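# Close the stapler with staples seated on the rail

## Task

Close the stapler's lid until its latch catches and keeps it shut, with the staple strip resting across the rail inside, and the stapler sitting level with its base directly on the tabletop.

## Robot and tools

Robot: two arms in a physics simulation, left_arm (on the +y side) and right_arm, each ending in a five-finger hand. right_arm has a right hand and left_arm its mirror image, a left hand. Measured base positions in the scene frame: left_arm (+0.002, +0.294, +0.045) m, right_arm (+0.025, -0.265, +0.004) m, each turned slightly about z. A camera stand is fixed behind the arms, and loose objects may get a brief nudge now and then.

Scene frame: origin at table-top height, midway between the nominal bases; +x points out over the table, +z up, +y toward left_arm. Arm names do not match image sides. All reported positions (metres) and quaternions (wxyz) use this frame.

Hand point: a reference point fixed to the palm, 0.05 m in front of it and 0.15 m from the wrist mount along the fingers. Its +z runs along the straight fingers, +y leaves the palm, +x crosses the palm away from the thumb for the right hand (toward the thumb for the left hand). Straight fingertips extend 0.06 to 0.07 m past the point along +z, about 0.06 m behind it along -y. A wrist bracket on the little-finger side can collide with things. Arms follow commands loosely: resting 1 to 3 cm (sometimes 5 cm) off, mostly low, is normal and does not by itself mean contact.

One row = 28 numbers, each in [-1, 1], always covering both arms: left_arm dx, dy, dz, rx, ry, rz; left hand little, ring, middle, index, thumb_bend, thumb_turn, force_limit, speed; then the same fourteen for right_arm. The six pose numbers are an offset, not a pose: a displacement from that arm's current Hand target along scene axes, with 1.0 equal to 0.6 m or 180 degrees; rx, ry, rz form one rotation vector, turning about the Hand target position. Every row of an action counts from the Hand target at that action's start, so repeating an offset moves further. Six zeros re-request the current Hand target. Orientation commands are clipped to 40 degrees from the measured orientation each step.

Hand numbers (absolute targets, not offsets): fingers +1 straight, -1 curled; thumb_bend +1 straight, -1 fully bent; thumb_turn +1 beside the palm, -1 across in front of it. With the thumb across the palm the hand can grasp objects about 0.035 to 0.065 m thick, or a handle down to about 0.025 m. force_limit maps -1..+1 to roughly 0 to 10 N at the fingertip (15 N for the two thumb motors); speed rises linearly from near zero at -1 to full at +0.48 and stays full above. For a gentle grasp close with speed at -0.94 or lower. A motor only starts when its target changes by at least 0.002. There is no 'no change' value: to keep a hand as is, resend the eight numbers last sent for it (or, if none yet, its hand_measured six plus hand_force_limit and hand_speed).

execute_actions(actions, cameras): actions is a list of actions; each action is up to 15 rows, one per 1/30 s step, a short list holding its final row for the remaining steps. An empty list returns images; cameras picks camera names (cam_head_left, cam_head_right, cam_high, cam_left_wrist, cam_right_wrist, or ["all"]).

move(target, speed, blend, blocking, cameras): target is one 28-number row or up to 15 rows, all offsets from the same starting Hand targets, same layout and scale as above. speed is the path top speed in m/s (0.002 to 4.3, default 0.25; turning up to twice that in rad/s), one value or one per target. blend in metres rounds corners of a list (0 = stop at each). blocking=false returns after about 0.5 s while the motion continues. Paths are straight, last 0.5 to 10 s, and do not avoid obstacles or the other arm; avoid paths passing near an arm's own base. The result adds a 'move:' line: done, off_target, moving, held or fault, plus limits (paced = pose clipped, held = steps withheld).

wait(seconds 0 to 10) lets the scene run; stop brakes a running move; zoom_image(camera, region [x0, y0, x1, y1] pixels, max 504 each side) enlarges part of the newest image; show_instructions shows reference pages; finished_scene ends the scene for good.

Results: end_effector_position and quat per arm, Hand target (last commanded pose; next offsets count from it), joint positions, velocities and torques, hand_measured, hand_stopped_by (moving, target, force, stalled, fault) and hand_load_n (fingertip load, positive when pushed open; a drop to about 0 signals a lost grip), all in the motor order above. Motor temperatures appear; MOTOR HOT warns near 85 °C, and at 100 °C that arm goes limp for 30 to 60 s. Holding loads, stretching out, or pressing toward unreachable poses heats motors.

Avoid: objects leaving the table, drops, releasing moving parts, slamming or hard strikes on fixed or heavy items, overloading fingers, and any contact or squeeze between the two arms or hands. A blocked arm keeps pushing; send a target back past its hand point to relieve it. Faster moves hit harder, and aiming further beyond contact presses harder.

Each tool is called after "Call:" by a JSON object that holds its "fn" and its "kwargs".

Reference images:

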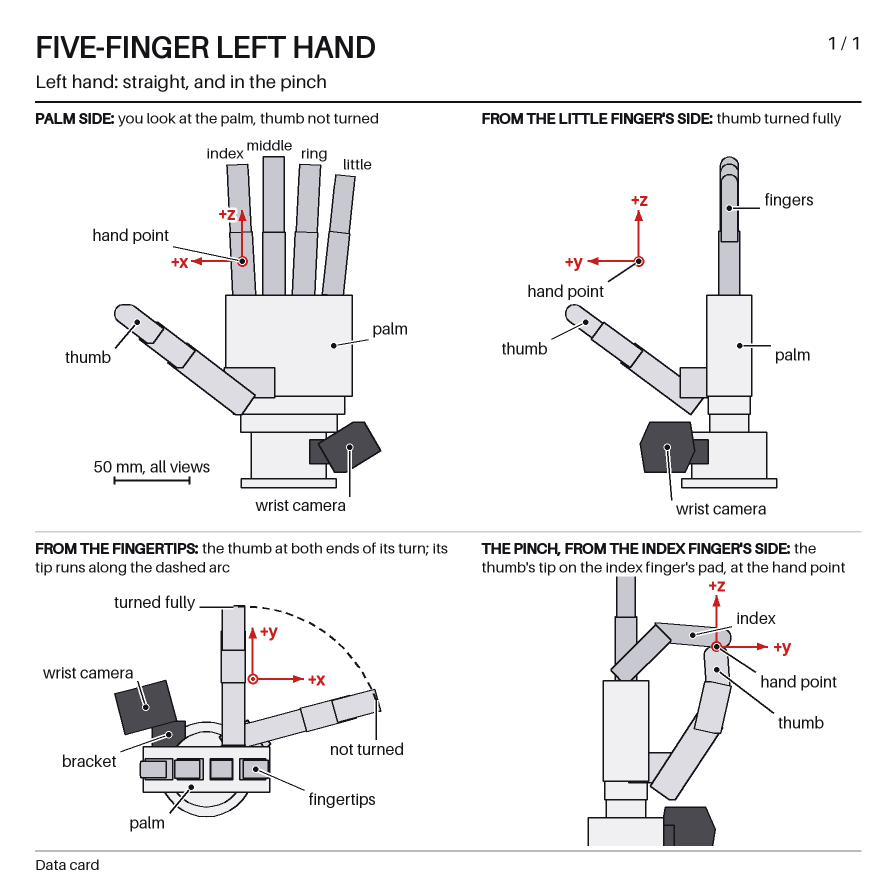

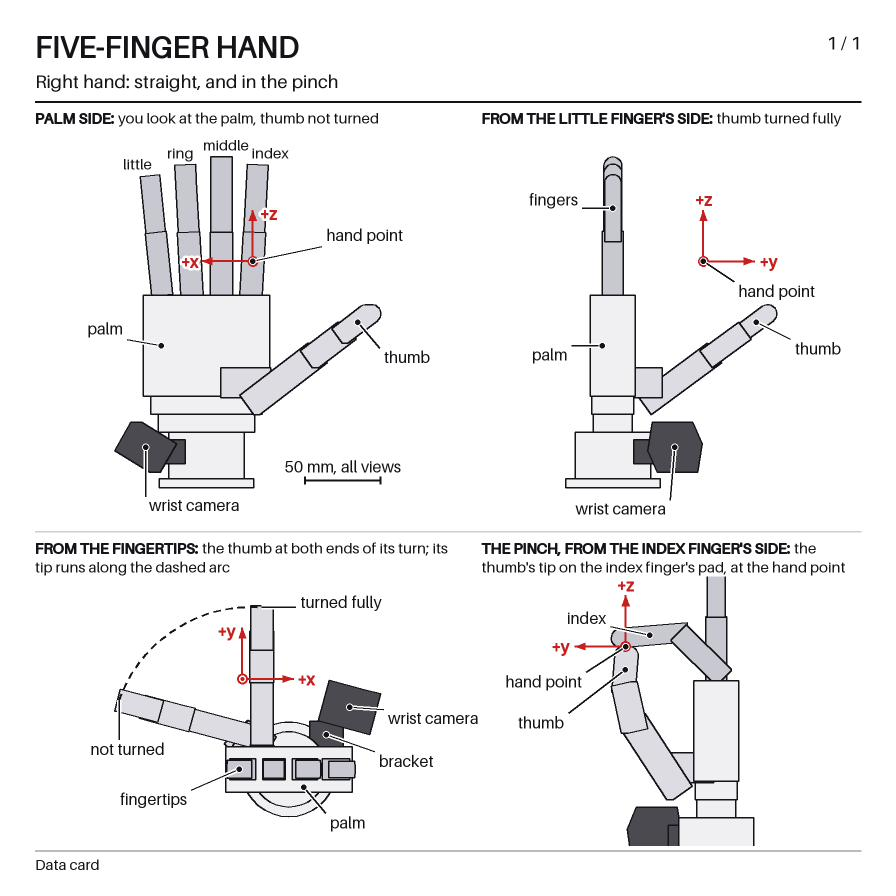

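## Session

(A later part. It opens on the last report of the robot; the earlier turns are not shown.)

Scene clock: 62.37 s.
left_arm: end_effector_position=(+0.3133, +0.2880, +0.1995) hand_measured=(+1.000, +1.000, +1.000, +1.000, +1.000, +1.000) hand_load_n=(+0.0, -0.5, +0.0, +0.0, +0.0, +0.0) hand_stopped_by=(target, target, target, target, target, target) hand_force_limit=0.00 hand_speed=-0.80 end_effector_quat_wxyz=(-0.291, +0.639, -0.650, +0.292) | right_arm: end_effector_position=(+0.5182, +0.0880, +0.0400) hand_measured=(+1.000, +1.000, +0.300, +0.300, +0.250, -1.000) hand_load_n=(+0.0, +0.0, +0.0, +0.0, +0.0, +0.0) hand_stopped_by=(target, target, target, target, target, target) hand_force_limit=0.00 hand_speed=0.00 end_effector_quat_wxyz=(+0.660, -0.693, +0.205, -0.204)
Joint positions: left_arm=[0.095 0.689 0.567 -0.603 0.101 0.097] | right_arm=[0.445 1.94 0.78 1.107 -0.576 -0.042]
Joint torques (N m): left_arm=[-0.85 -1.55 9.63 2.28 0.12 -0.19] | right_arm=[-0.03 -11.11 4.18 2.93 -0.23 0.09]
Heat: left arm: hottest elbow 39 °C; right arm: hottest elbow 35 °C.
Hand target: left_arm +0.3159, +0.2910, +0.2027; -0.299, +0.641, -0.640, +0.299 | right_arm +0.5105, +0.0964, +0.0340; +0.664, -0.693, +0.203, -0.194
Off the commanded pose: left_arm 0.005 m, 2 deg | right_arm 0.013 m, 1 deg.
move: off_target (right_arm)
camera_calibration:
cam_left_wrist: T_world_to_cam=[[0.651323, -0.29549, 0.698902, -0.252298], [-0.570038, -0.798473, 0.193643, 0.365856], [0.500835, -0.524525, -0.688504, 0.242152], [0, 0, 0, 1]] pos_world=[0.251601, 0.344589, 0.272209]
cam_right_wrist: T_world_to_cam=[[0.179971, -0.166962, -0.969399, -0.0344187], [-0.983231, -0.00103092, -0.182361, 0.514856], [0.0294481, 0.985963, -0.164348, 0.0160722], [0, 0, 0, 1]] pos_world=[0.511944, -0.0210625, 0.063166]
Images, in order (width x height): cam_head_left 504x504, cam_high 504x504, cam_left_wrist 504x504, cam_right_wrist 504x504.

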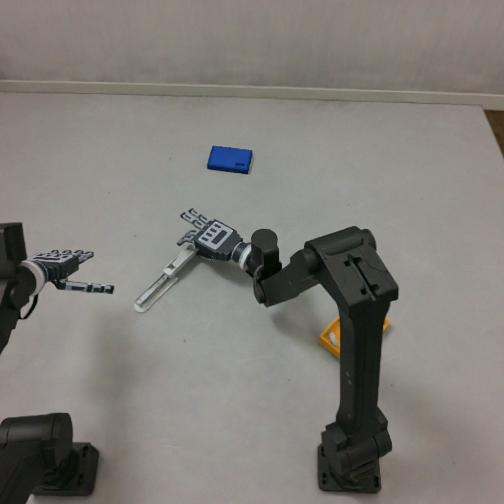

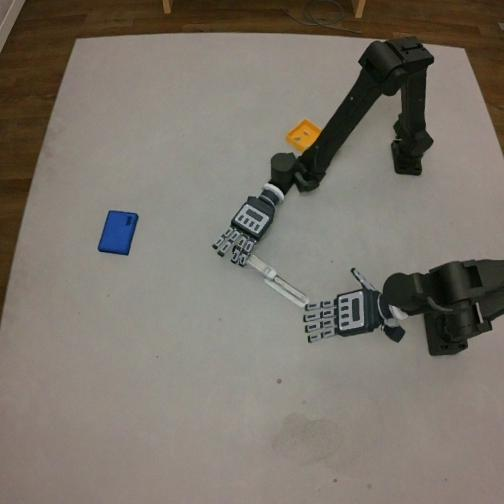

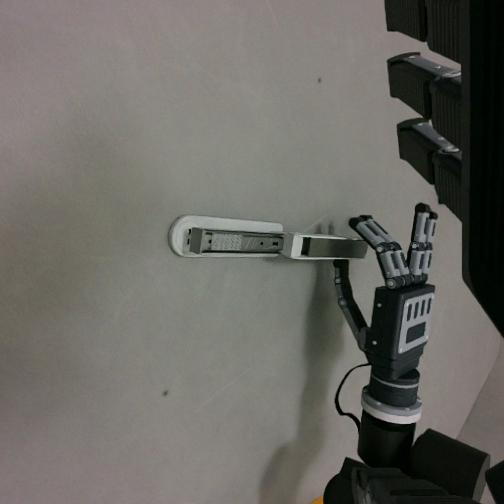

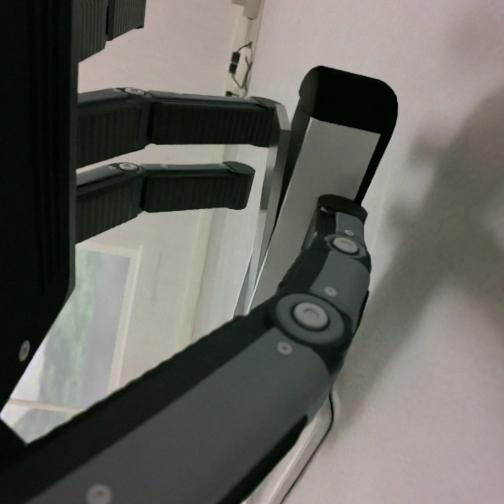

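Call:
{"fn": "move", "kwargs": {"target": [0, 0, 0, 0, 0, 0, 1, 1, 1, 1, 1, 1, 0, -0.8, 0.0065, 0.0095, -0.0117, 0, 0, 0, 1, 1, 0.3, 0.3, 0.1, -1, 0, -0.6], "speed": 0.05, "cameras": ["cam_left_wrist", "cam_right_wrist"]}}

Call:
{"fn": "zoom_image", "kwargs": {"camera": "cam_left_wrist", "region": [280, 180, 454, 354]}}

Call:
{"fn": "zoom_image", "kwargs": {"camera": "cam_right_wrist", "region": [200, 50, 400, 250]}}

Scene clock: 64.43 s.
left_arm: end_effector_position=(+0.3133, +0.2880, +0.1995) hand_measured=(+1.000, +1.000, +1.000, +1.000, +1.000, +1.000) hand_load_n=(+0.0, +0.0, +0.0, +0.0, +0.0, +0.0) hand_stopped_by=(target, target, target, target, target, target) hand_force_limit=0.00 hand_speed=-0.80 end_effector_quat_wxyz=(-0.291, +0.639, -0.650, +0.292) | right_arm: end_effector_position=(+0.5146, +0.0900, +0.0270) hand_measured=(+1.000, +1.000, +0.300, +0.300, +0.100, -1.000) hand_load_n=(+0.0, -0.5, +0.0, +0.0, +0.0, +0.5) hand_stopped_by=(target, target, target, target, target, target) hand_force_limit=0.00 hand_speed=-0.60 end_effector_quat_wxyz=(+0.657, -0.698, +0.208, -0.198)
Joint positions: left_arm=[0.095 0.689 0.567 -0.603 0.101 0.097] | right_arm=[0.451 1.966 0.78 1.115 -0.574 -0.042]
Joint torques (N m): left_arm=[-1.14 -1.9 9.68 2.21 0.13 -0.24] | right_arm=[0.09 -11.11 5.38 2.95 -0.03 0.1]
Heat: left arm: hottest elbow 39 °C; right arm: hottest elbow 35 °C.
Hand target: left_arm +0.3159, +0.2910, +0.2027; -0.299, +0.641, -0.640, +0.299 | right_arm +0.5144, +0.1021, +0.0270; +0.664, -0.693, +0.203, -0.194
Off the commanded pose: left_arm 0.005 m, 2 deg | right_arm 0.012 m, 1 deg.
move: off_target (right_arm)
camera_calibration:
cam_left_wrist: T_world_to_cam=[[0.651323, -0.29549, 0.698902, -0.252298], [-0.570038, -0.798473, 0.193643, 0.365856], [0.500835, -0.524525, -0.688504, 0.242152], [0, 0, 0, 1]] pos_world=[0.251601, 0.344589, 0.272209]
cam_right_wrist: T_world_to_cam=[[0.165301, -0.17318, -0.970919, -0.0378457], [-0.985976, -0.00611462, -0.166774, 0.5104], [0.022945, 0.984871, -0.171762, 0.0156689], [0, 0, 0, 1]] pos_world=[0.509139, -0.0188651, 0.0510677]
Images, in order (width x height): cam_left_wrist 504x504, cam_right_wrist 504x504.

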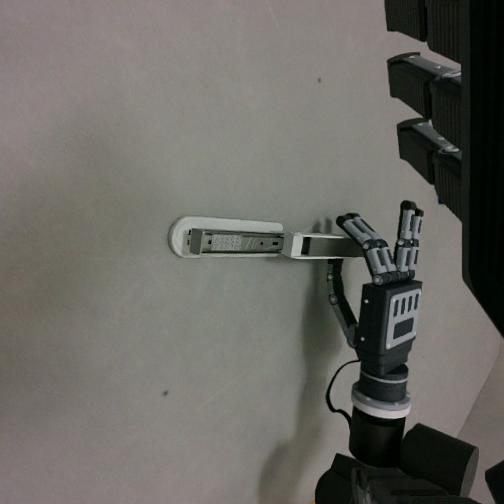

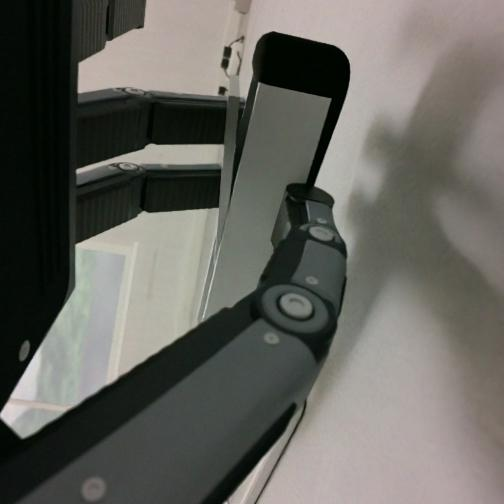

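Scaled by 2.897 from the camera's 504x504 image, which has a finer 720x720 frame.

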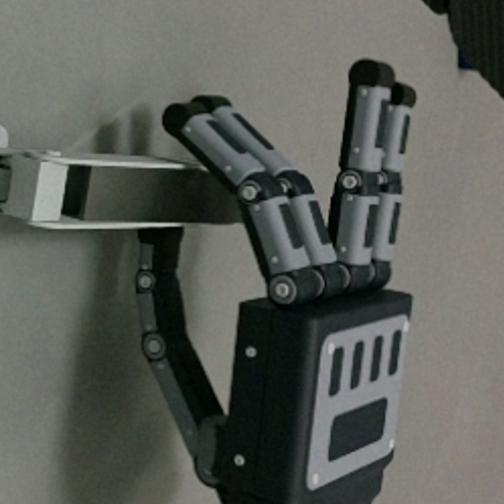

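Scaled by 2.520 from the camera's 504x504 image, which has a finer 720x720 frame.

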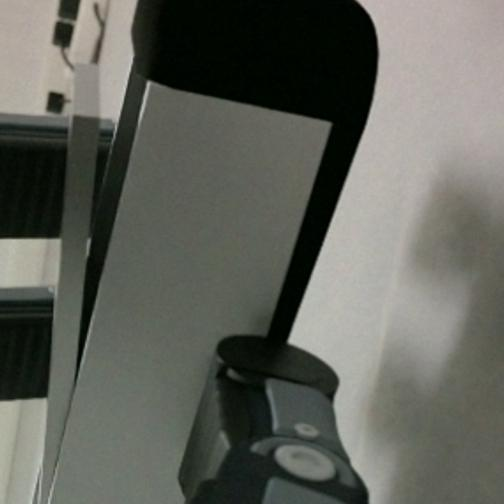

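Call:
{"fn": "move", "kwargs": {"target": [0, 0, 0, 0, 0, 0, 1, 1, 1, 1, 1, 1, 0, -0.8, 0.013, 0.008, 0.027, 0, 0, 0, 1, 1, 0.3, 0.3, 0.1, -1, 0, -0.6], "speed": 0.05, "cameras": ["cam_left_wrist", "cam_right_wrist"]}}

Call:
{"fn": "zoom_image", "kwargs": {"camera": "cam_left_wrist", "region": [280, 180, 454, 354]}}

Scene clock: 66.23 s.
left_arm: end_effector_position=(+0.3133, +0.2880, +0.1995) hand_measured=(+1.000, +1.000, +1.000, +1.000, +1.000, +1.000) hand_load_n=(+0.0, +0.0, +0.0, +0.0, +0.0, +0.0) hand_stopped_by=(target, target, target, target, target, target) hand_force_limit=0.00 hand_speed=-0.80 end_effector_quat_wxyz=(-0.291, +0.639, -0.650, +0.292) | right_arm: end_effector_position=(+0.5141, +0.0914, +0.0257) hand_measured=(+1.000, +1.000, +0.300, +0.300, +0.100, -1.000) hand_load_n=(-0.5, +0.0, +0.0, +0.0, +0.5, +0.0) hand_stopped_by=(target, target, target, target, target, target) hand_force_limit=0.00 hand_speed=-0.60 end_effector_quat_wxyz=(+0.654, -0.700, +0.211, -0.194)
Joint positions: left_arm=[0.095 0.689 0.567 -0.603 0.101 0.097] | right_arm=[0.454 1.963 0.783 1.096 -0.571 -0.042]
Joint torques (N m): left_arm=[-0.91 -1.73 9.7 2.3 0.11 -0.23] | right_arm=[0.09 -13.39 6.8 1.43 -0.04 0.11]
Heat: left arm: hottest elbow 39 °C; right arm: hottest elbow 35 °C.
Hand target: left_arm +0.3159, +0.2910, +0.2027; -0.299, +0.641, -0.640, +0.299 | right_arm +0.5222, +0.1069, +0.0432; +0.664, -0.693, +0.203, -0.194
Off the commanded pose: left_arm 0.005 m, 2 deg | right_arm 0.025 m, 2 deg.
move: off_target (right_arm)
camera_calibration:
cam_left_wrist: T_world_to_cam=[[0.651323, -0.29549, 0.698902, -0.252298], [-0.570038, -0.798473, 0.193643, 0.365856], [0.500835, -0.524525, -0.688504, 0.242152], [0, 0, 0, 1]] pos_world=[0.251601, 0.344589, 0.272209]
cam_right_wrist: T_world_to_cam=[[0.153611, -0.178079, -0.971952, -0.032217], [-0.987919, -0.00728864, -0.154799, 0.510479], [0.0204823, 0.983989, -0.177048, 0.0155974], [0, 0, 0, 1]] pos_world=[0.508941, -0.0173641, 0.0504698]
Images, in order (width x height): cam_left_wrist 504x504, cam_right_wrist 504x504.

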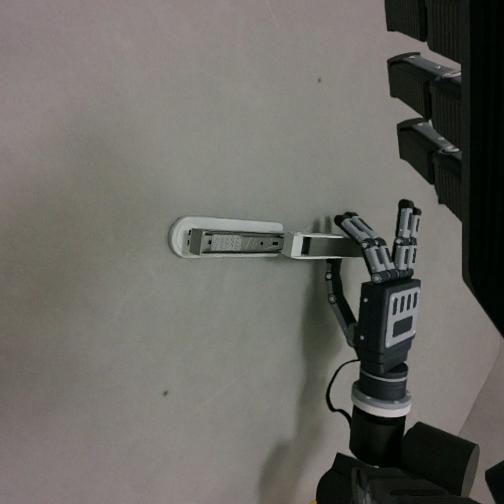

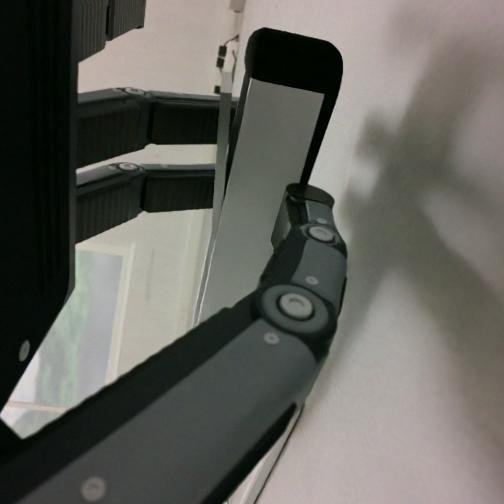

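Scaled by 2.897 from the camera's 504x504 image, which has a finer 720x720 frame.

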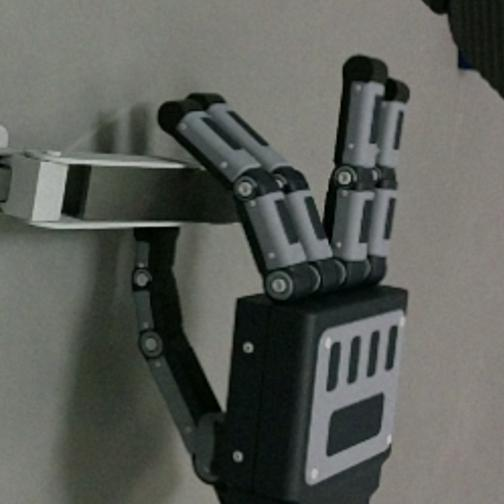

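Call:
{"fn": "move", "kwargs": {"target": [0,0,0,0,0,0,1,1,1,1,1,1,0,-0.8,0.0,0.0,0.022,0,0,0,1,1,0.3,0.3,0.1,-1,0,-0.6], "speed": 0.05, "cameras": ["cam_left_wrist","cam_head_left"]}}

Scene clock: 69.03 s.
left_arm: end_effector_position=(+0.3133, +0.2880, +0.1995) hand_measured=(+1.000, +1.000, +1.000, +1.000, +1.000, +1.000) hand_load_n=(+0.0, +0.0, +0.0, +0.0, +0.0, +0.0) hand_stopped_by=(target, target, target, target, target, target) hand_force_limit=0.00 hand_speed=-0.80 end_effector_quat_wxyz=(-0.291, +0.639, -0.650, +0.292) | right_arm: end_effector_position=(+0.5151, +0.0919, +0.0401) hand_measured=(+1.000, +1.000, +0.300, +0.300, +0.100, -1.000) hand_load_n=(-0.5, +0.0, +0.0, +0.0, +0.0, +0.0) hand_stopped_by=(target, target, target, target, target, target) hand_force_limit=0.00 hand_speed=-0.60 end_effector_quat_wxyz=(+0.654, -0.700, +0.210, -0.195)
Joint positions: left_arm=[0.095 0.689 0.567 -0.603 0.101 0.097] | right_arm=[0.454 1.925 0.783 1.062 -0.571 -0.041]
Joint torques (N m): left_arm=[-0.97 -2.2 9.57 2.39 0.12 -0.18] | right_arm=[0.09 -13.04 6.98 1.39 -0.04 0.1]
Heat: left arm: hottest elbow 39 °C; right arm: hottest elbow 35 °C.
Hand target: left_arm +0.3159, +0.2910, +0.2027; -0.299, +0.641, -0.640, +0.299 | right_arm +0.5222, +0.1069, +0.0564; +0.664, -0.693, +0.203, -0.194
Off the commanded pose: left_arm 0.005 m, 2 deg | right_arm 0.023 m, 2 deg.
move: off_target (right_arm)
camera_calibration:
cam_left_wrist: T_world_to_cam=[[0.651323, -0.29549, 0.698902, -0.252298], [-0.570038, -0.798473, 0.193643, 0.365856], [0.500835, -0.524525, -0.688504, 0.242152], [0, 0, 0, 1]] pos_world=[0.251601, 0.344589, 0.272209]
Images, in order (width x height): cam_head_left 504x504, cam_left_wrist 504x504.

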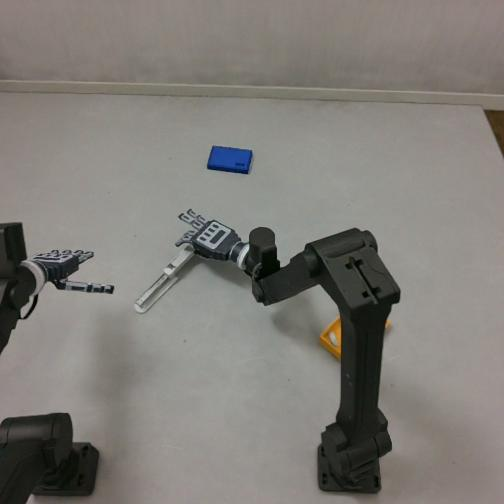

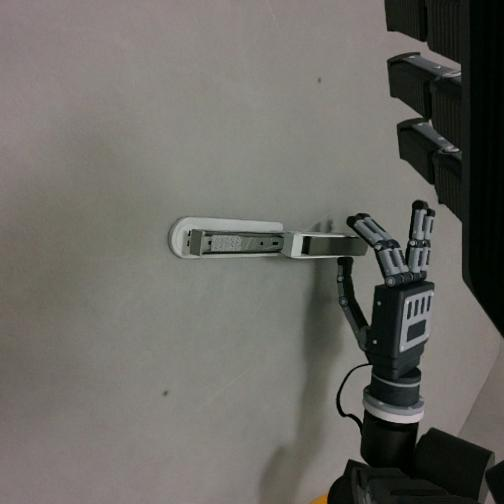

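Call:
{"fn": "move", "kwargs": {"target": [0,0,0,0,0,0,1,1,1,1,1,1,0,-0.8,0.006,0.0095,-0.012,0,0,0,1,1,0.3,0.3,0.1,-1,0,-0.6], "speed": 0.04, "cameras": ["cam_left_wrist","cam_head_left"]}}

Call:
{"fn": "zoom_image", "kwargs": {"camera": "cam_left_wrist", "region": [270, 180, 450, 360]}}

Scene clock: 70.80 s.
left_arm: end_effector_position=(+0.3133, +0.2880, +0.1995) hand_measured=(+1.000, +1.000, +1.000, +1.000, +1.000, +1.000) hand_load_n=(+0.0, +0.0, +0.0, +0.0, +0.0, +0.0) hand_stopped_by=(target, target, target, target, target, target) hand_force_limit=0.00 hand_speed=-0.80 end_effector_quat_wxyz=(-0.291, +0.639, -0.650, +0.292) | right_arm: end_effector_position=(+0.5197, +0.0977, +0.0458) hand_measured=(+1.000, +1.000, +0.300, +0.300, +0.100, -1.000) hand_load_n=(+0.0, +0.0, +0.0, +0.0, +0.0, +0.0) hand_stopped_by=(target, target, target, target, target, target) hand_force_limit=0.00 hand_speed=-0.60 end_effector_quat_wxyz=(+0.658, -0.696, +0.206, -0.199)
Joint positions: left_arm=[0.095 0.689 0.567 -0.603 0.101 0.097] | right_arm=[0.462 1.925 0.798 1.062 -0.564 -0.041]
Joint torques (N m): left_arm=[-1.2 -1.55 9.58 2.28 0.13 -0.23] | right_arm=[0.15 -11.22 7.25 1.8 -0.02 0.1]
Heat: left arm: hottest elbow 39 °C; right arm: hottest elbow 35 °C.
Hand target: left_arm +0.3159, +0.2910, +0.2027; -0.299, +0.641, -0.640, +0.299 | right_arm +0.5257, +0.1127, +0.0492; +0.664, -0.693, +0.203, -0.193
Off the commanded pose: left_arm 0.005 m, 2 deg | right_arm 0.017 m, 1 deg.
move: off_target (right_arm)
camera_calibration:
cam_left_wrist: T_world_to_cam=[[0.651323, -0.29549, 0.698902, -0.252298], [-0.570038, -0.798473, 0.193643, 0.365856], [0.500835, -0.524525, -0.688504, 0.242152], [0, 0, 0, 1]] pos_world=[0.251601, 0.344589, 0.272209]
Images, in order (width x height): cam_head_left 504x504, cam_left_wrist 504x504.

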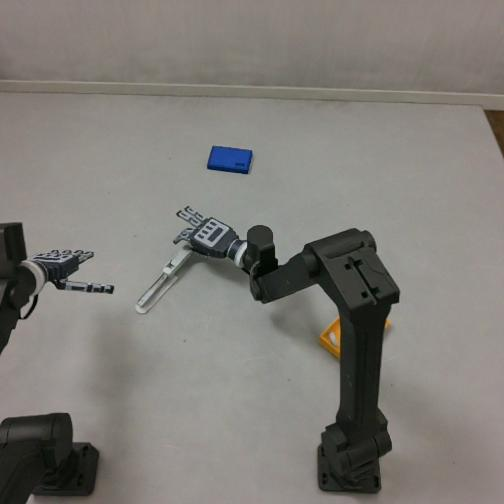

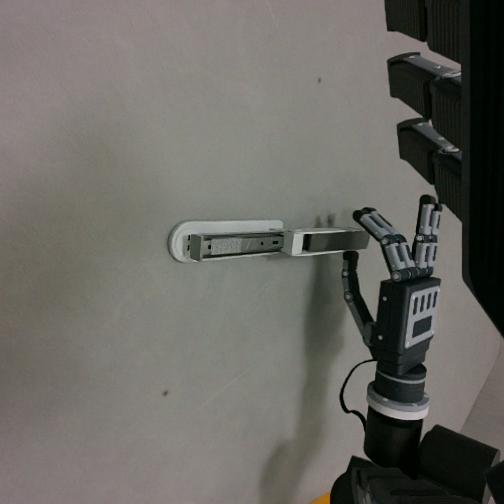

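Scaled by 2.800 from the camera's 504x504 image, which has a finer 720x720 frame.

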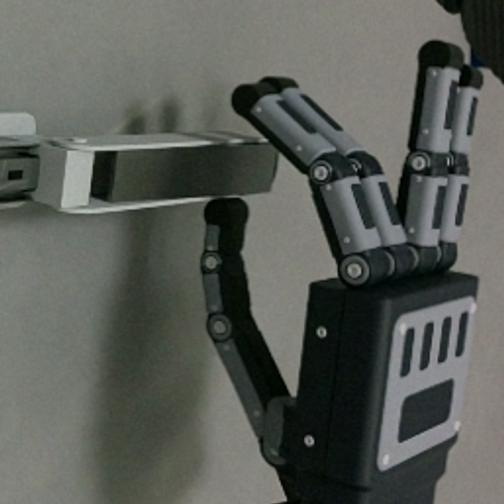

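Call:
{"fn": "move", "kwargs": {"target": [0,0,0,0,0,0,1,1,1,1,1,1,0,-0.8,-0.002,-0.003,-0.020,0,0,0,1,1,0.3,0.3,0.1,-1,0,-0.6], "speed": 0.04, "cameras": ["cam_left_wrist"]}}

Call:
{"fn": "zoom_image", "kwargs": {"camera": "cam_left_wrist", "region": [270, 180, 450, 360]}}

Scene clock: 72.50 s.
left_arm: end_effector_position=(+0.3133, +0.2880, +0.1995) hand_measured=(+1.000, +1.000, +1.000, +1.000, +1.000, +1.000) hand_load_n=(+0.0, +0.0, +0.0, +0.0, +0.0, +0.0) hand_stopped_by=(target, target, target, target, target, target) hand_force_limit=0.00 hand_speed=-0.80 end_effector_quat_wxyz=(-0.291, +0.639, -0.650, +0.292) | right_arm: end_effector_position=(+0.5175, +0.0967, +0.0303) hand_measured=(+1.000, +1.000, +0.300, +0.300, +0.100, -1.000) hand_load_n=(+0.0, +0.0, +0.0, +0.0, +0.0, +0.0) hand_stopped_by=(target, target, target, target, target, target) hand_force_limit=0.00 hand_speed=-0.60 end_effector_quat_wxyz=(+0.652, -0.701, +0.212, -0.193)
Joint positions: left_arm=[0.095 0.689 0.567 -0.603 0.101 0.097] | right_arm=[0.462 1.954 0.798 1.068 -0.564 -0.041]
Joint torques (N m): left_arm=[-1.14 -1.9 9.68 2.19 0.14 -0.21] | right_arm=[-0.03 -11.34 6.82 2.93 -0.13 0.1]
Heat: left arm: hottest elbow 39 °C; right arm: hottest elbow 35 °C.
Hand target: left_arm +0.3159, +0.2910, +0.2027; -0.299, +0.641, -0.640, +0.299 | right_arm +0.5245, +0.1108, +0.0371; +0.664, -0.693, +0.203, -0.193
Off the commanded pose: left_arm 0.005 m, 2 deg | right_arm 0.017 m, 2 deg.
move: off_target (right_arm)
camera_calibration:
cam_left_wrist: T_world_to_cam=[[0.651323, -0.29549, 0.698902, -0.252298], [-0.570038, -0.798473, 0.193643, 0.365856], [0.500835, -0.524525, -0.688504, 0.242152], [0, 0, 0, 1]] pos_world=[0.251601, 0.344589, 0.272209]
Images, in order (width x height): cam_left_wrist 504x504.

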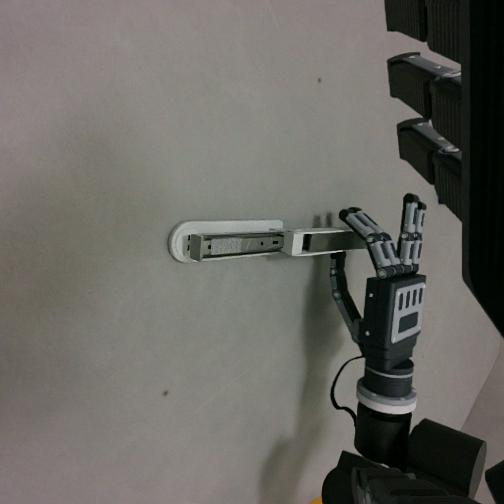

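Scaled by 2.800 from the camera's 504x504 image, which has a finer 720x720 frame.

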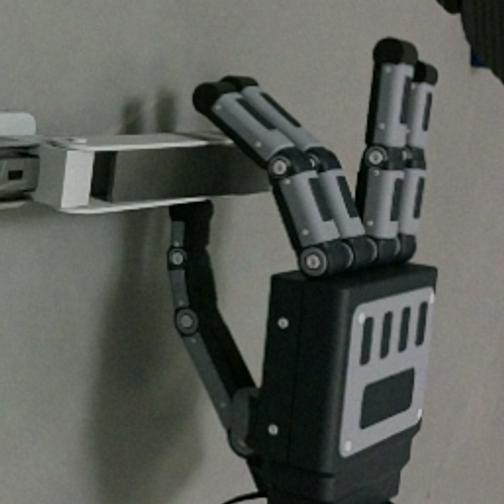

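Call:
{"fn": "move", "kwargs": {"target": [0,0,0,0,0,0,1,1,1,1,1,1,0,-0.8,0.0,0.0,0.02,0,0,0,1,1,0.3,0.3,0.1,-1,0,-0.6], "speed": 0.04, "cameras": ["cam_left_wrist"]}}

Call:
{"fn": "zoom_image", "kwargs": {"camera": "cam_left_wrist", "region": [270, 180, 450, 360]}}

Scene clock: 74.13 s.
left_arm: end_effector_position=(+0.3133, +0.2880, +0.1995) hand_measured=(+1.000, +1.000, +1.000, +1.000, +1.000, +1.000) hand_load_n=(+0.0, +0.0, +0.0, -0.5, +0.0, +0.0) hand_stopped_by=(target, target, target, target, target, target) hand_force_limit=0.00 hand_speed=-0.80 end_effector_quat_wxyz=(-0.291, +0.639, -0.650, +0.292) | right_arm: end_effector_position=(+0.5178, +0.0968, +0.0321) hand_measured=(+1.000, +1.000, +0.300, +0.300, +0.100, -1.000) hand_load_n=(+0.0, +0.0, +0.0, +0.0, +0.0, +0.0) hand_stopped_by=(target, target, target, target, target, target) hand_force_limit=0.00 hand_speed=-0.60 end_effector_quat_wxyz=(+0.653, -0.701, +0.211, -0.194)
Joint positions: left_arm=[0.095 0.689 0.567 -0.603 0.101 0.097] | right_arm=[0.462 1.951 0.798 1.068 -0.564 -0.041]
Joint torques (N m): left_arm=[-0.85 -1.79 9.57 2.28 0.12 -0.2] | right_arm=[-0.09 -13.33 6.71 1.68 -0.13 0.11]
Heat: left arm: hottest elbow 39 °C; right arm: hottest elbow 35 °C.
Hand target: left_arm +0.3159, +0.2910, +0.2027; -0.299, +0.641, -0.640, +0.299 | right_arm +0.5245, +0.1108, +0.0491; +0.664, -0.693, +0.203, -0.193
Off the commanded pose: left_arm 0.005 m, 2 deg | right_arm 0.023 m, 2 deg.
move: off_target (right_arm)
camera_calibration:
cam_left_wrist: T_world_to_cam=[[0.651323, -0.29549, 0.698902, -0.252298], [-0.570038, -0.798473, 0.193643, 0.365856], [0.500835, -0.524525, -0.688504, 0.242152], [0, 0, 0, 1]] pos_world=[0.251601, 0.344589, 0.272209]
Images, in order (width x height): cam_left_wrist 504x504.

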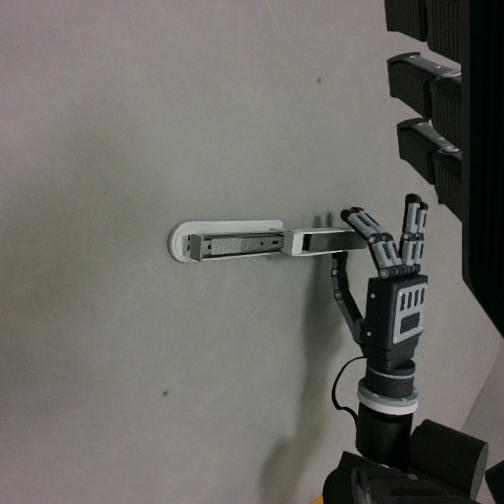

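Scaled by 2.800 from the camera's 504x504 image, which has a finer 720x720 frame.

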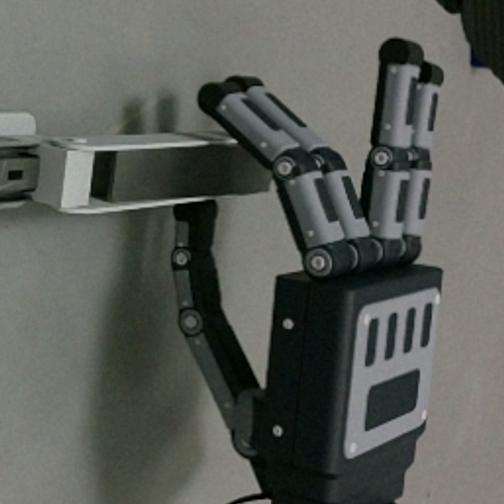

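Call:
{"fn": "move", "kwargs": {"target": [[0,0,0,0,0,0,1,1,1,1,1,1,0,-0.8,0.0,0.0,0.007,0,0,0,1,1,0.3,0.3,0.1,-1,0,-0.6],[0,0,0,0,0,0,1,1,1,1,1,1,0,-0.8,0.0,0.0,0.007,0,0,0,1,1,-0.25,-0.25,0.1,-1,-0.65,-0.9]], "speed": 0.04, "cameras": ["cam_left_wrist"]}}

Call:
{"fn": "zoom_image", "kwargs": {"camera": "cam_left_wrist", "region": [270, 180, 450, 360]}}

Scene clock: 76.80 s.
left_arm: end_effector_position=(+0.3133, +0.2880, +0.1995) hand_measured=(+1.000, +1.000, +1.000, +1.000, +1.000, +1.000) hand_load_n=(+0.0, +0.0, +0.0, +0.0, +0.0, +0.0) hand_stopped_by=(target, target, target, target, target, target) hand_force_limit=0.00 hand_speed=-0.80 end_effector_quat_wxyz=(-0.291, +0.639, -0.650, +0.292) | right_arm: end_effector_position=(+0.5186, +0.0972, +0.0383) hand_measured=(+1.000, +1.000, +0.106, +0.106, +0.100, -1.000) hand_load_n=(+0.0, +0.0, +3.5, +3.0, +3.5, +0.5) hand_stopped_by=(target, target, force, force, target, target) hand_force_limit=-0.65 hand_speed=-0.90 end_effector_quat_wxyz=(+0.655, -0.699, +0.209, -0.196)
Joint positions: left_arm=[0.095 0.689 0.567 -0.603 0.101 0.097] | right_arm=[0.462 1.939 0.798 1.064 -0.564 -0.041]
Joint torques (N m): left_arm=[-0.97 -1.96 9.66 2.35 0.14 -0.22] | right_arm=[-0.03 -13.27 6.78 1.4 -0.12 0.1]
Motor temperatures (°C): left_arm=[26 30 40 29 28 25] | right_arm=[26 30 35 28 28 30]
Heat: left arm: hottest elbow 40 °C; right arm: hottest elbow 35 °C.
Hand target: left_arm +0.3159, +0.2910, +0.2027; -0.299, +0.641, -0.640, +0.299 | right_arm +0.5245, +0.1109, +0.0534; +0.664, -0.693, +0.203, -0.193
Off the commanded pose: left_arm 0.005 m, 2 deg | right_arm 0.021 m, 1 deg.
move: off_target (right_arm); target 2's new numbers were sent with right_arm's hand 0.021 m and 1 deg from that target
camera_calibration:
cam_left_wrist: T_world_to_cam=[[0.651323, -0.29549, 0.698902, -0.252298], [-0.570038, -0.798473, 0.193643, 0.365856], [0.500835, -0.524525, -0.688504, 0.242152], [0, 0, 0, 1]] pos_world=[0.251601, 0.344589, 0.272209]
Images, in order (width x height): cam_left_wrist 504x504.

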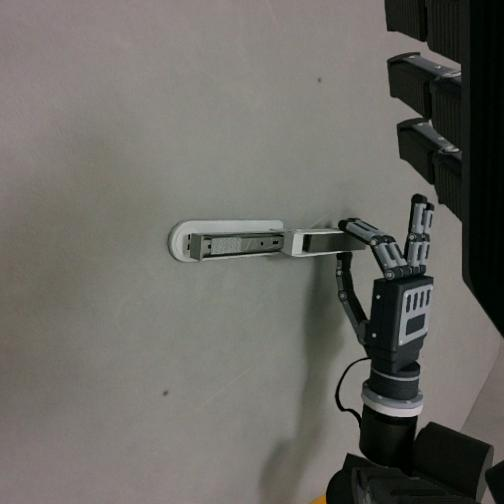

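Scaled by 2.800 from the camera's 504x504 image, which has a finer 720x720 frame.

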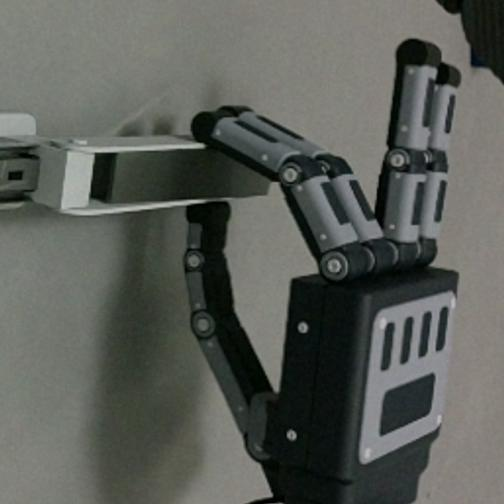

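Call:
{"fn": "move", "kwargs": {"target": [0,0,0,0,0,0,1,1,1,1,1,1,0,-0.8,-0.0065,0.0037,0.029,-0.0417,-0.0722,0,1,1,-0.25,-0.25,0.1,-1,-0.65,-0.9], "speed": 0.08, "cameras": ["cam_left_wrist"]}}

Call:
{"fn": "zoom_image", "kwargs": {"camera": "cam_left_wrist", "region": [270, 160, 450, 340]}}

Scene clock: 82.43 s.
left_arm: end_effector_position=(+0.3133, +0.2880, +0.1995) hand_measured=(+1.000, +1.000, +1.000, +1.000, +1.000, +1.000) hand_load_n=(+0.0, +0.0, +0.0, -0.5, +0.0, +0.0) hand_stopped_by=(target, target, target, target, target, target) hand_force_limit=0.00 hand_speed=-0.80 end_effector_quat_wxyz=(-0.291, +0.639, -0.650, +0.292) | right_arm: end_effector_position=(+0.5231, +0.1095, +0.0679) hand_measured=(+1.000, +1.000, +0.106, +0.106, +0.100, -1.000) hand_load_n=(+0.0, +0.0, +0.0, +0.0, +0.5, +0.0) hand_stopped_by=(target, target, force, force, target, target) hand_force_limit=-0.65 hand_speed=-0.90 end_effector_quat_wxyz=(-0.638, +0.707, -0.121, +0.281)
Joint positions: left_arm=[0.095 0.689 0.567 -0.603 0.101 0.097] | right_arm=[0.509 1.866 0.794 1.04 -0.515 -0.262]
Joint torques (N m): left_arm=[-1.2 -1.38 9.51 2.36 0.13 -0.19] | right_arm=[0.03 -12.75 4.89 1.62 -0.02 -0.19]
Heat: left arm: hottest elbow 40 °C; right arm: hottest elbow 35 °C.
Hand target: left_arm +0.3159, +0.2910, +0.2027; -0.299, +0.641, -0.640, +0.299 | right_arm +0.5207, +0.1131, +0.0708; -0.636, +0.709, -0.113, +0.283
Off the commanded pose: left_arm 0.005 m, 2 deg | right_arm 0.005 m, 1 deg.
move: done
camera_calibration:
cam_left_wrist: T_world_to_cam=[[0.651323, -0.29549, 0.698902, -0.252298], [-0.570038, -0.798473, 0.193643, 0.365856], [0.500835, -0.524525, -0.688504, 0.242152], [0, 0, 0, 1]] pos_world=[0.251601, 0.344589, 0.272209]
Images, in order (width x height): cam_left_wrist 504x504.

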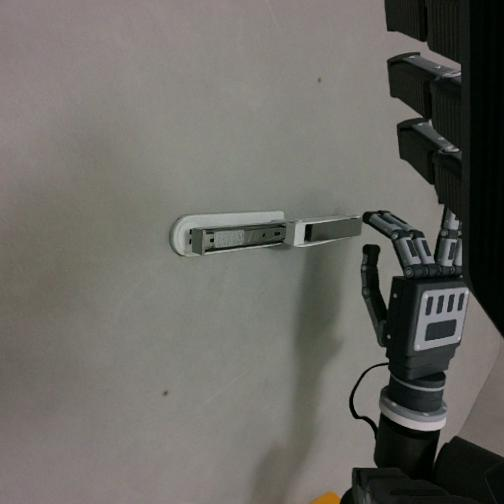

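Scaled by 2.800 from the camera's 504x504 image, which has a finer 720x720 frame.

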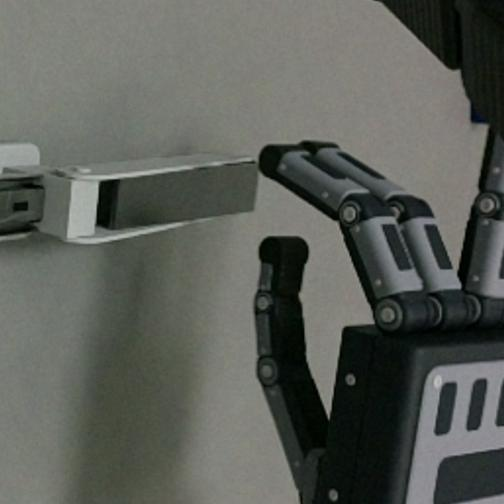

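Call:
{"fn": "move", "kwargs": {"target": [[0,0,0,0,0,0,1,1,1,1,1,1,0,-0.8,-0.03,-0.07,0.06,0,0,0,1,1,-0.25,-0.25,0.1,-1,-0.65,-0.9],[0,0,0,0,0,0,1,1,1,1,1,1,0,-0.8,-0.02,-0.16,0.11,-0.2425,-0.339,0.05,1,1,-0.25,-0.25,0.1,-1,-0.65,-0.9],[0,0,0,0,0,0,1,1,1,1,1,1,0,-0.8,-0.02,-0.16,0.11,-0.2425,-0.339,0.05,-1,-1,-1,1,1,-1,-0.2,0.2]], "speed": [0.15,0.35,0.3], "blend": [0.02,0,0], "cameras": ["cam_left_wrist","cam_head_left","cam_high","cam_right_wrist"]}}

Call:
{"fn": "zoom_image", "kwargs": {"camera": "cam_left_wrist", "region": [150, 160, 400, 340]}}

Scene clock: 91.53 s.
left_arm: end_effector_position=(+0.3133, +0.2880, +0.1995) hand_measured=(+1.000, +1.000, +1.000, +1.000, +1.000, +1.000) hand_load_n=(+0.0, +0.0, +0.0, +0.0, +0.0, +0.0) hand_stopped_by=(target, target, target, target, target, target) hand_force_limit=0.00 hand_speed=-0.80 end_effector_quat_wxyz=(-0.291, +0.639, -0.650, +0.292) | right_arm: end_effector_position=(+0.5103, +0.0178, +0.1348) hand_measured=(-1.000, -1.000, -0.320, +1.000, +1.000, -1.000) hand_load_n=(+0.0, +0.0, +0.0, +0.0, +0.0, +0.0) hand_stopped_by=(target, target, force, target, target, target) hand_force_limit=-0.20 hand_speed=0.20 end_effector_quat_wxyz=(-0.333, +0.654, +0.373, +0.568)
Joint positions: left_arm=[0.095 0.689 0.567 -0.603 0.101 0.097] | right_arm=[0.454 1.537 0.582 0.79 -0.626 -1.656]
Joint torques (N m): left_arm=[-1.08 -1.85 9.59 2.26 0.13 -0.21] | right_arm=[-1.26 -9.17 5.37 1.4 -0.09 -0.22]
Heat: left arm: hottest elbow 40 °C; right arm: hottest elbow 34 °C.
Hand target: left_arm +0.3159, +0.2910, +0.2027; -0.299, +0.641, -0.640, +0.299 | right_arm +0.5086, +0.0171, +0.1368; -0.329, +0.653, +0.377, +0.568
Off the commanded pose: left_arm 0.005 m, 2 deg | right_arm 0.003 m, 1 deg.
move: done
camera_calibration:
cam_left_wrist: T_world_to_cam=[[0.651323, -0.29549, 0.698902, -0.252298], [-0.570038, -0.798473, 0.193643, 0.365856], [0.500835, -0.524525, -0.688504, 0.242152], [0, 0, 0, 1]] pos_world=[0.251601, 0.344589, 0.272209]
cam_right_wrist: T_world_to_cam=[[0.862227, -0.458069, 0.216187, -0.455548], [-0.157732, -0.648401, -0.74478, 0.190445], [0.481337, 0.60807, -0.631321, -0.0599111], [0, 0, 0, 1]] pos_world=[0.451662, -0.0487577, 0.2025]
Images, in order (width x height): cam_head_left 504x504, cam_high 504x504, cam_left_wrist 504x504, cam_right_wrist 504x504.

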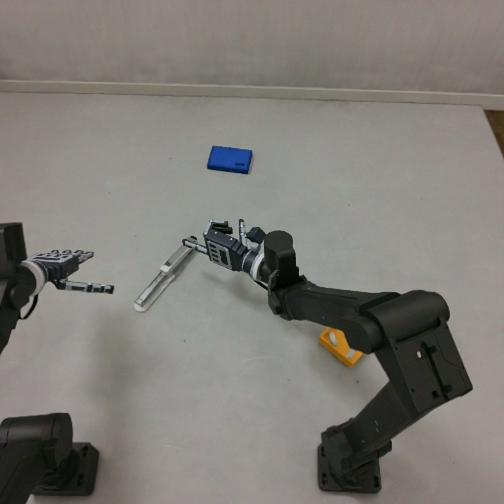

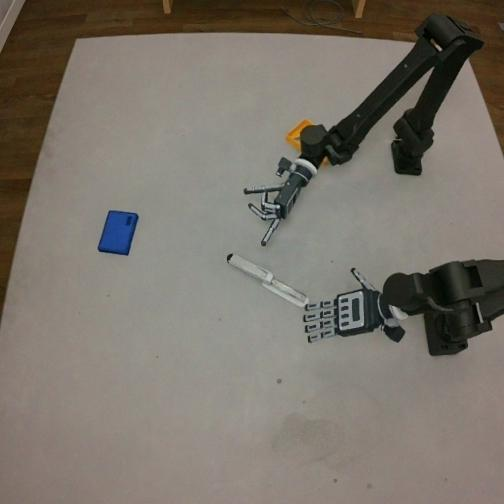

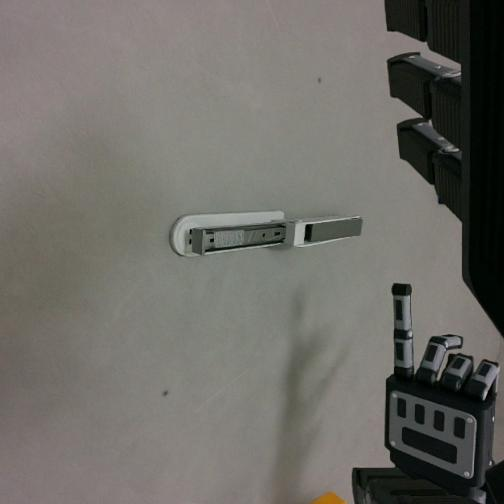

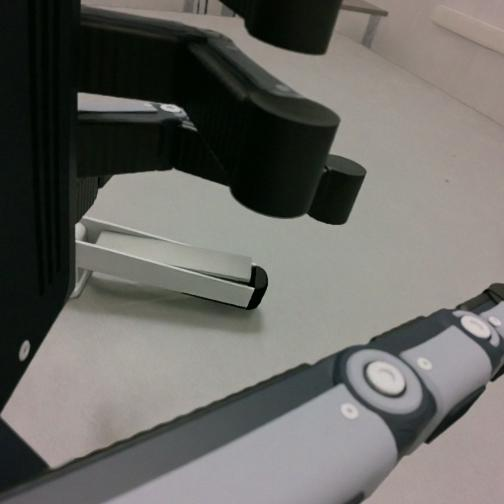

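Scaled by 2.016 from the camera's 504x504 image, which has a finer 720x720 frame.

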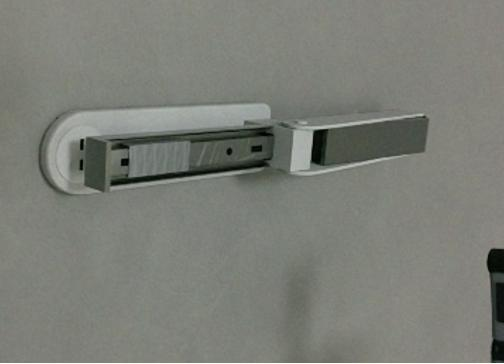

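Call:
{"fn": "zoom_image", "kwargs": {"camera": "cam_right_wrist", "region": [60, 190, 310, 340]}}

Call:
{"fn": "zoom_image", "kwargs": {"camera": "cam_head_left", "region": [120, 215, 260, 325]}}

Call:
{"fn": "zoom_image", "kwargs": {"camera": "cam_high", "region": [210, 220, 330, 330]}}

Scaled by 2.016 from the camera's 504x504 image, which has a finer 720x720 frame.

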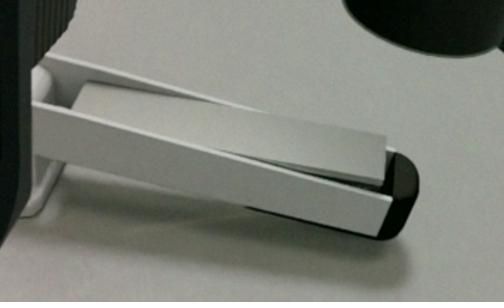

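Scaled by 3.600 from the camera's 504x504 image, which has a finer 720x720 frame.

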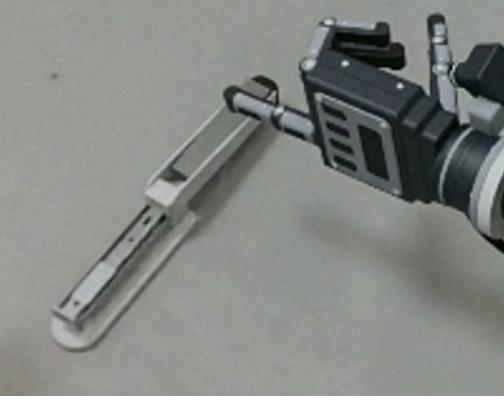

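Scaled by 4.200 from the camera's 504x504 image, which has a finer 720x720 frame.

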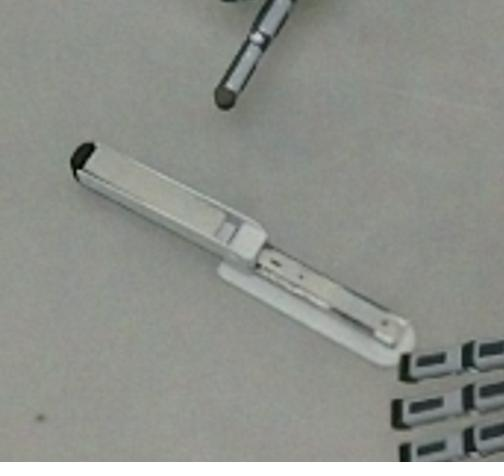

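Call:
{"fn": "move", "kwargs": {"target": [0,0,0,0,0,0,1,1,1,1,1,1,0,-0.8,0.038,-0.0275,-0.15,-0.0217,0.0125,0,-1,-1,-0.9,1,1,-1,-0.1,-0.3], "speed": 0.2, "cameras": ["cam_left_wrist","cam_head_left","cam_high","cam_right_wrist"]}}

Call:
{"fn": "zoom_image", "kwargs": {"camera": "cam_left_wrist", "region": [220, 170, 470, 400]}}

Call:
{"fn": "zoom_image", "kwargs": {"camera": "cam_head_left", "region": [120, 200, 290, 325]}}

Scene clock: 98.40 s.
left_arm: end_effector_position=(+0.3133, +0.2880, +0.1995) hand_measured=(+1.000, +1.000, +1.000, +1.000, +1.000, +1.000) hand_load_n=(+0.0, +0.0, +0.0, +0.0, +0.0, +0.0) hand_stopped_by=(target, target, target, target, target, target) hand_force_limit=0.00 hand_speed=-0.80 end_effector_quat_wxyz=(-0.291, +0.639, -0.650, +0.292) | right_arm: end_effector_position=(+0.5166, -0.0019, +0.0354) hand_measured=(-1.000, -1.000, -0.900, +1.000, +1.000, -1.000) hand_load_n=(+0.0, +0.0, +0.0, +0.0, +0.0, +0.0) hand_stopped_by=(target, target, target, target, target, target) hand_force_limit=-0.10 hand_speed=-0.30 end_effector_quat_wxyz=(-0.320, +0.689, +0.384, +0.524)
Joint positions: left_arm=[0.095 0.689 0.567 -0.603 0.101 0.097] | right_arm=[0.407 1.77 0.582 0.871 -0.663 -1.73]
Joint torques (N m): left_arm=[-0.62 -1.9 9.63 2.26 0.15 -0.19] | right_arm=[-1.96 -8.94 6.09 2.86 -0.37 -0.24]
Heat: left arm: hottest elbow 40 °C; right arm: hottest elbow 35 °C.
Hand target: left_arm +0.3159, +0.2910, +0.2027; -0.299, +0.641, -0.640, +0.299 | right_arm +0.5315, +0.0006, +0.0468; -0.314, +0.675, +0.390, +0.542
Off the commanded pose: left_arm 0.005 m, 2 deg | right_arm 0.019 m, 3 deg.
move: off_target (right_arm)
camera_calibration:
cam_left_wrist: T_world_to_cam=[[0.651323, -0.29549, 0.698902, -0.252298], [-0.570038, -0.798473, 0.193643, 0.365856], [0.500835, -0.524525, -0.688504, 0.242152], [0, 0, 0, 1]] pos_world=[0.251601, 0.344589, 0.272209]
cam_right_wrist: T_world_to_cam=[[0.879596, -0.438712, 0.183962, -0.456313], [-0.213692, -0.709867, -0.671137, 0.130716], [0.425024, 0.551018, -0.718146, -0.0815412], [0, 0, 0, 1]] pos_world=[0.463961, -0.0624681, 0.113114]
Images, in order (width x height): cam_head_left 504x504, cam_high 504x504, cam_left_wrist 504x504, cam_right_wrist 504x504.

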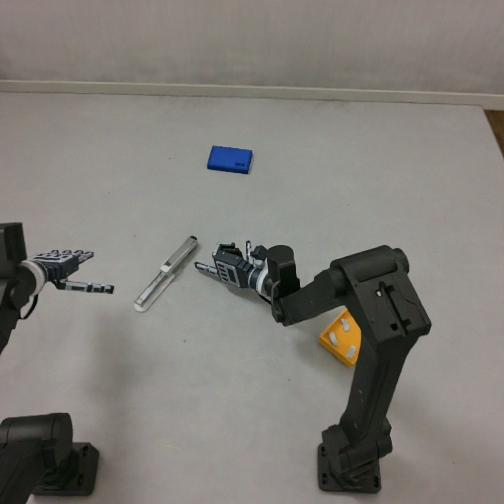

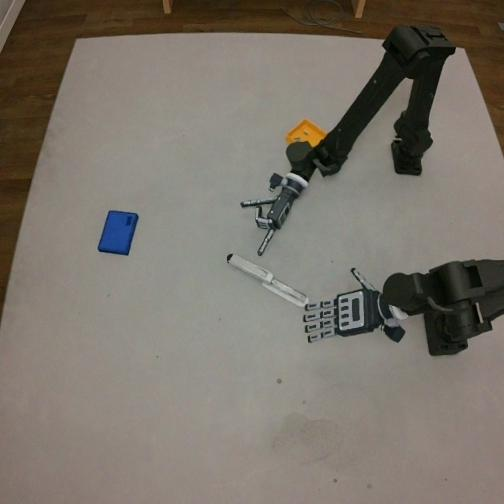

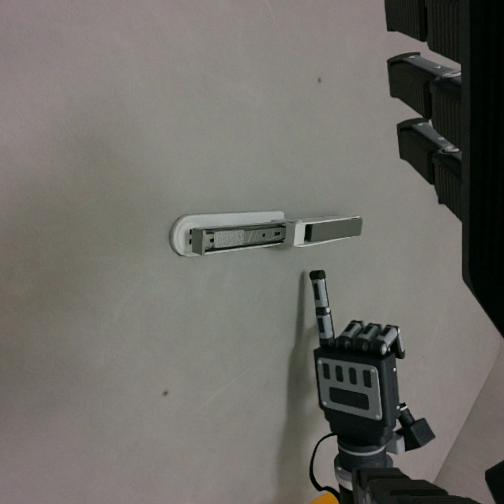

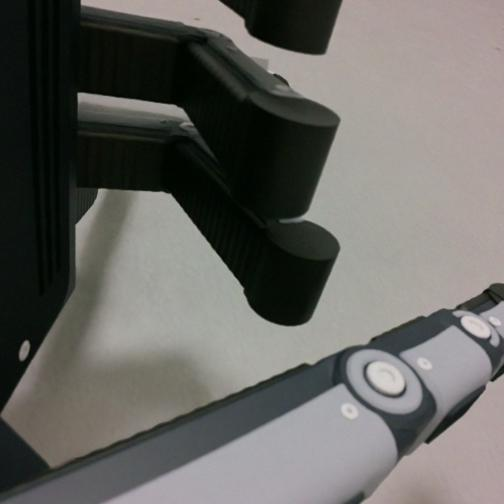

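Scaled by 2.016 from the camera's 504x504 image, which has a finer 720x720 frame.

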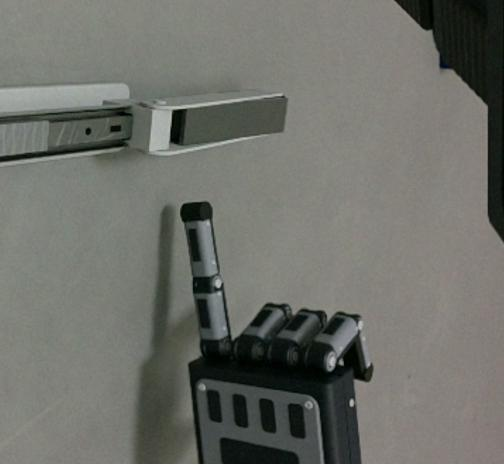

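Scaled by 2.965 from the camera's 504x504 image, which has a finer 720x720 frame.

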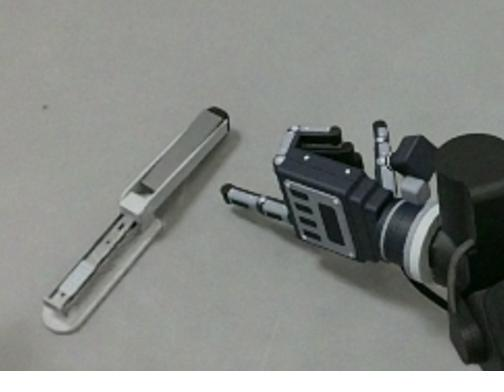

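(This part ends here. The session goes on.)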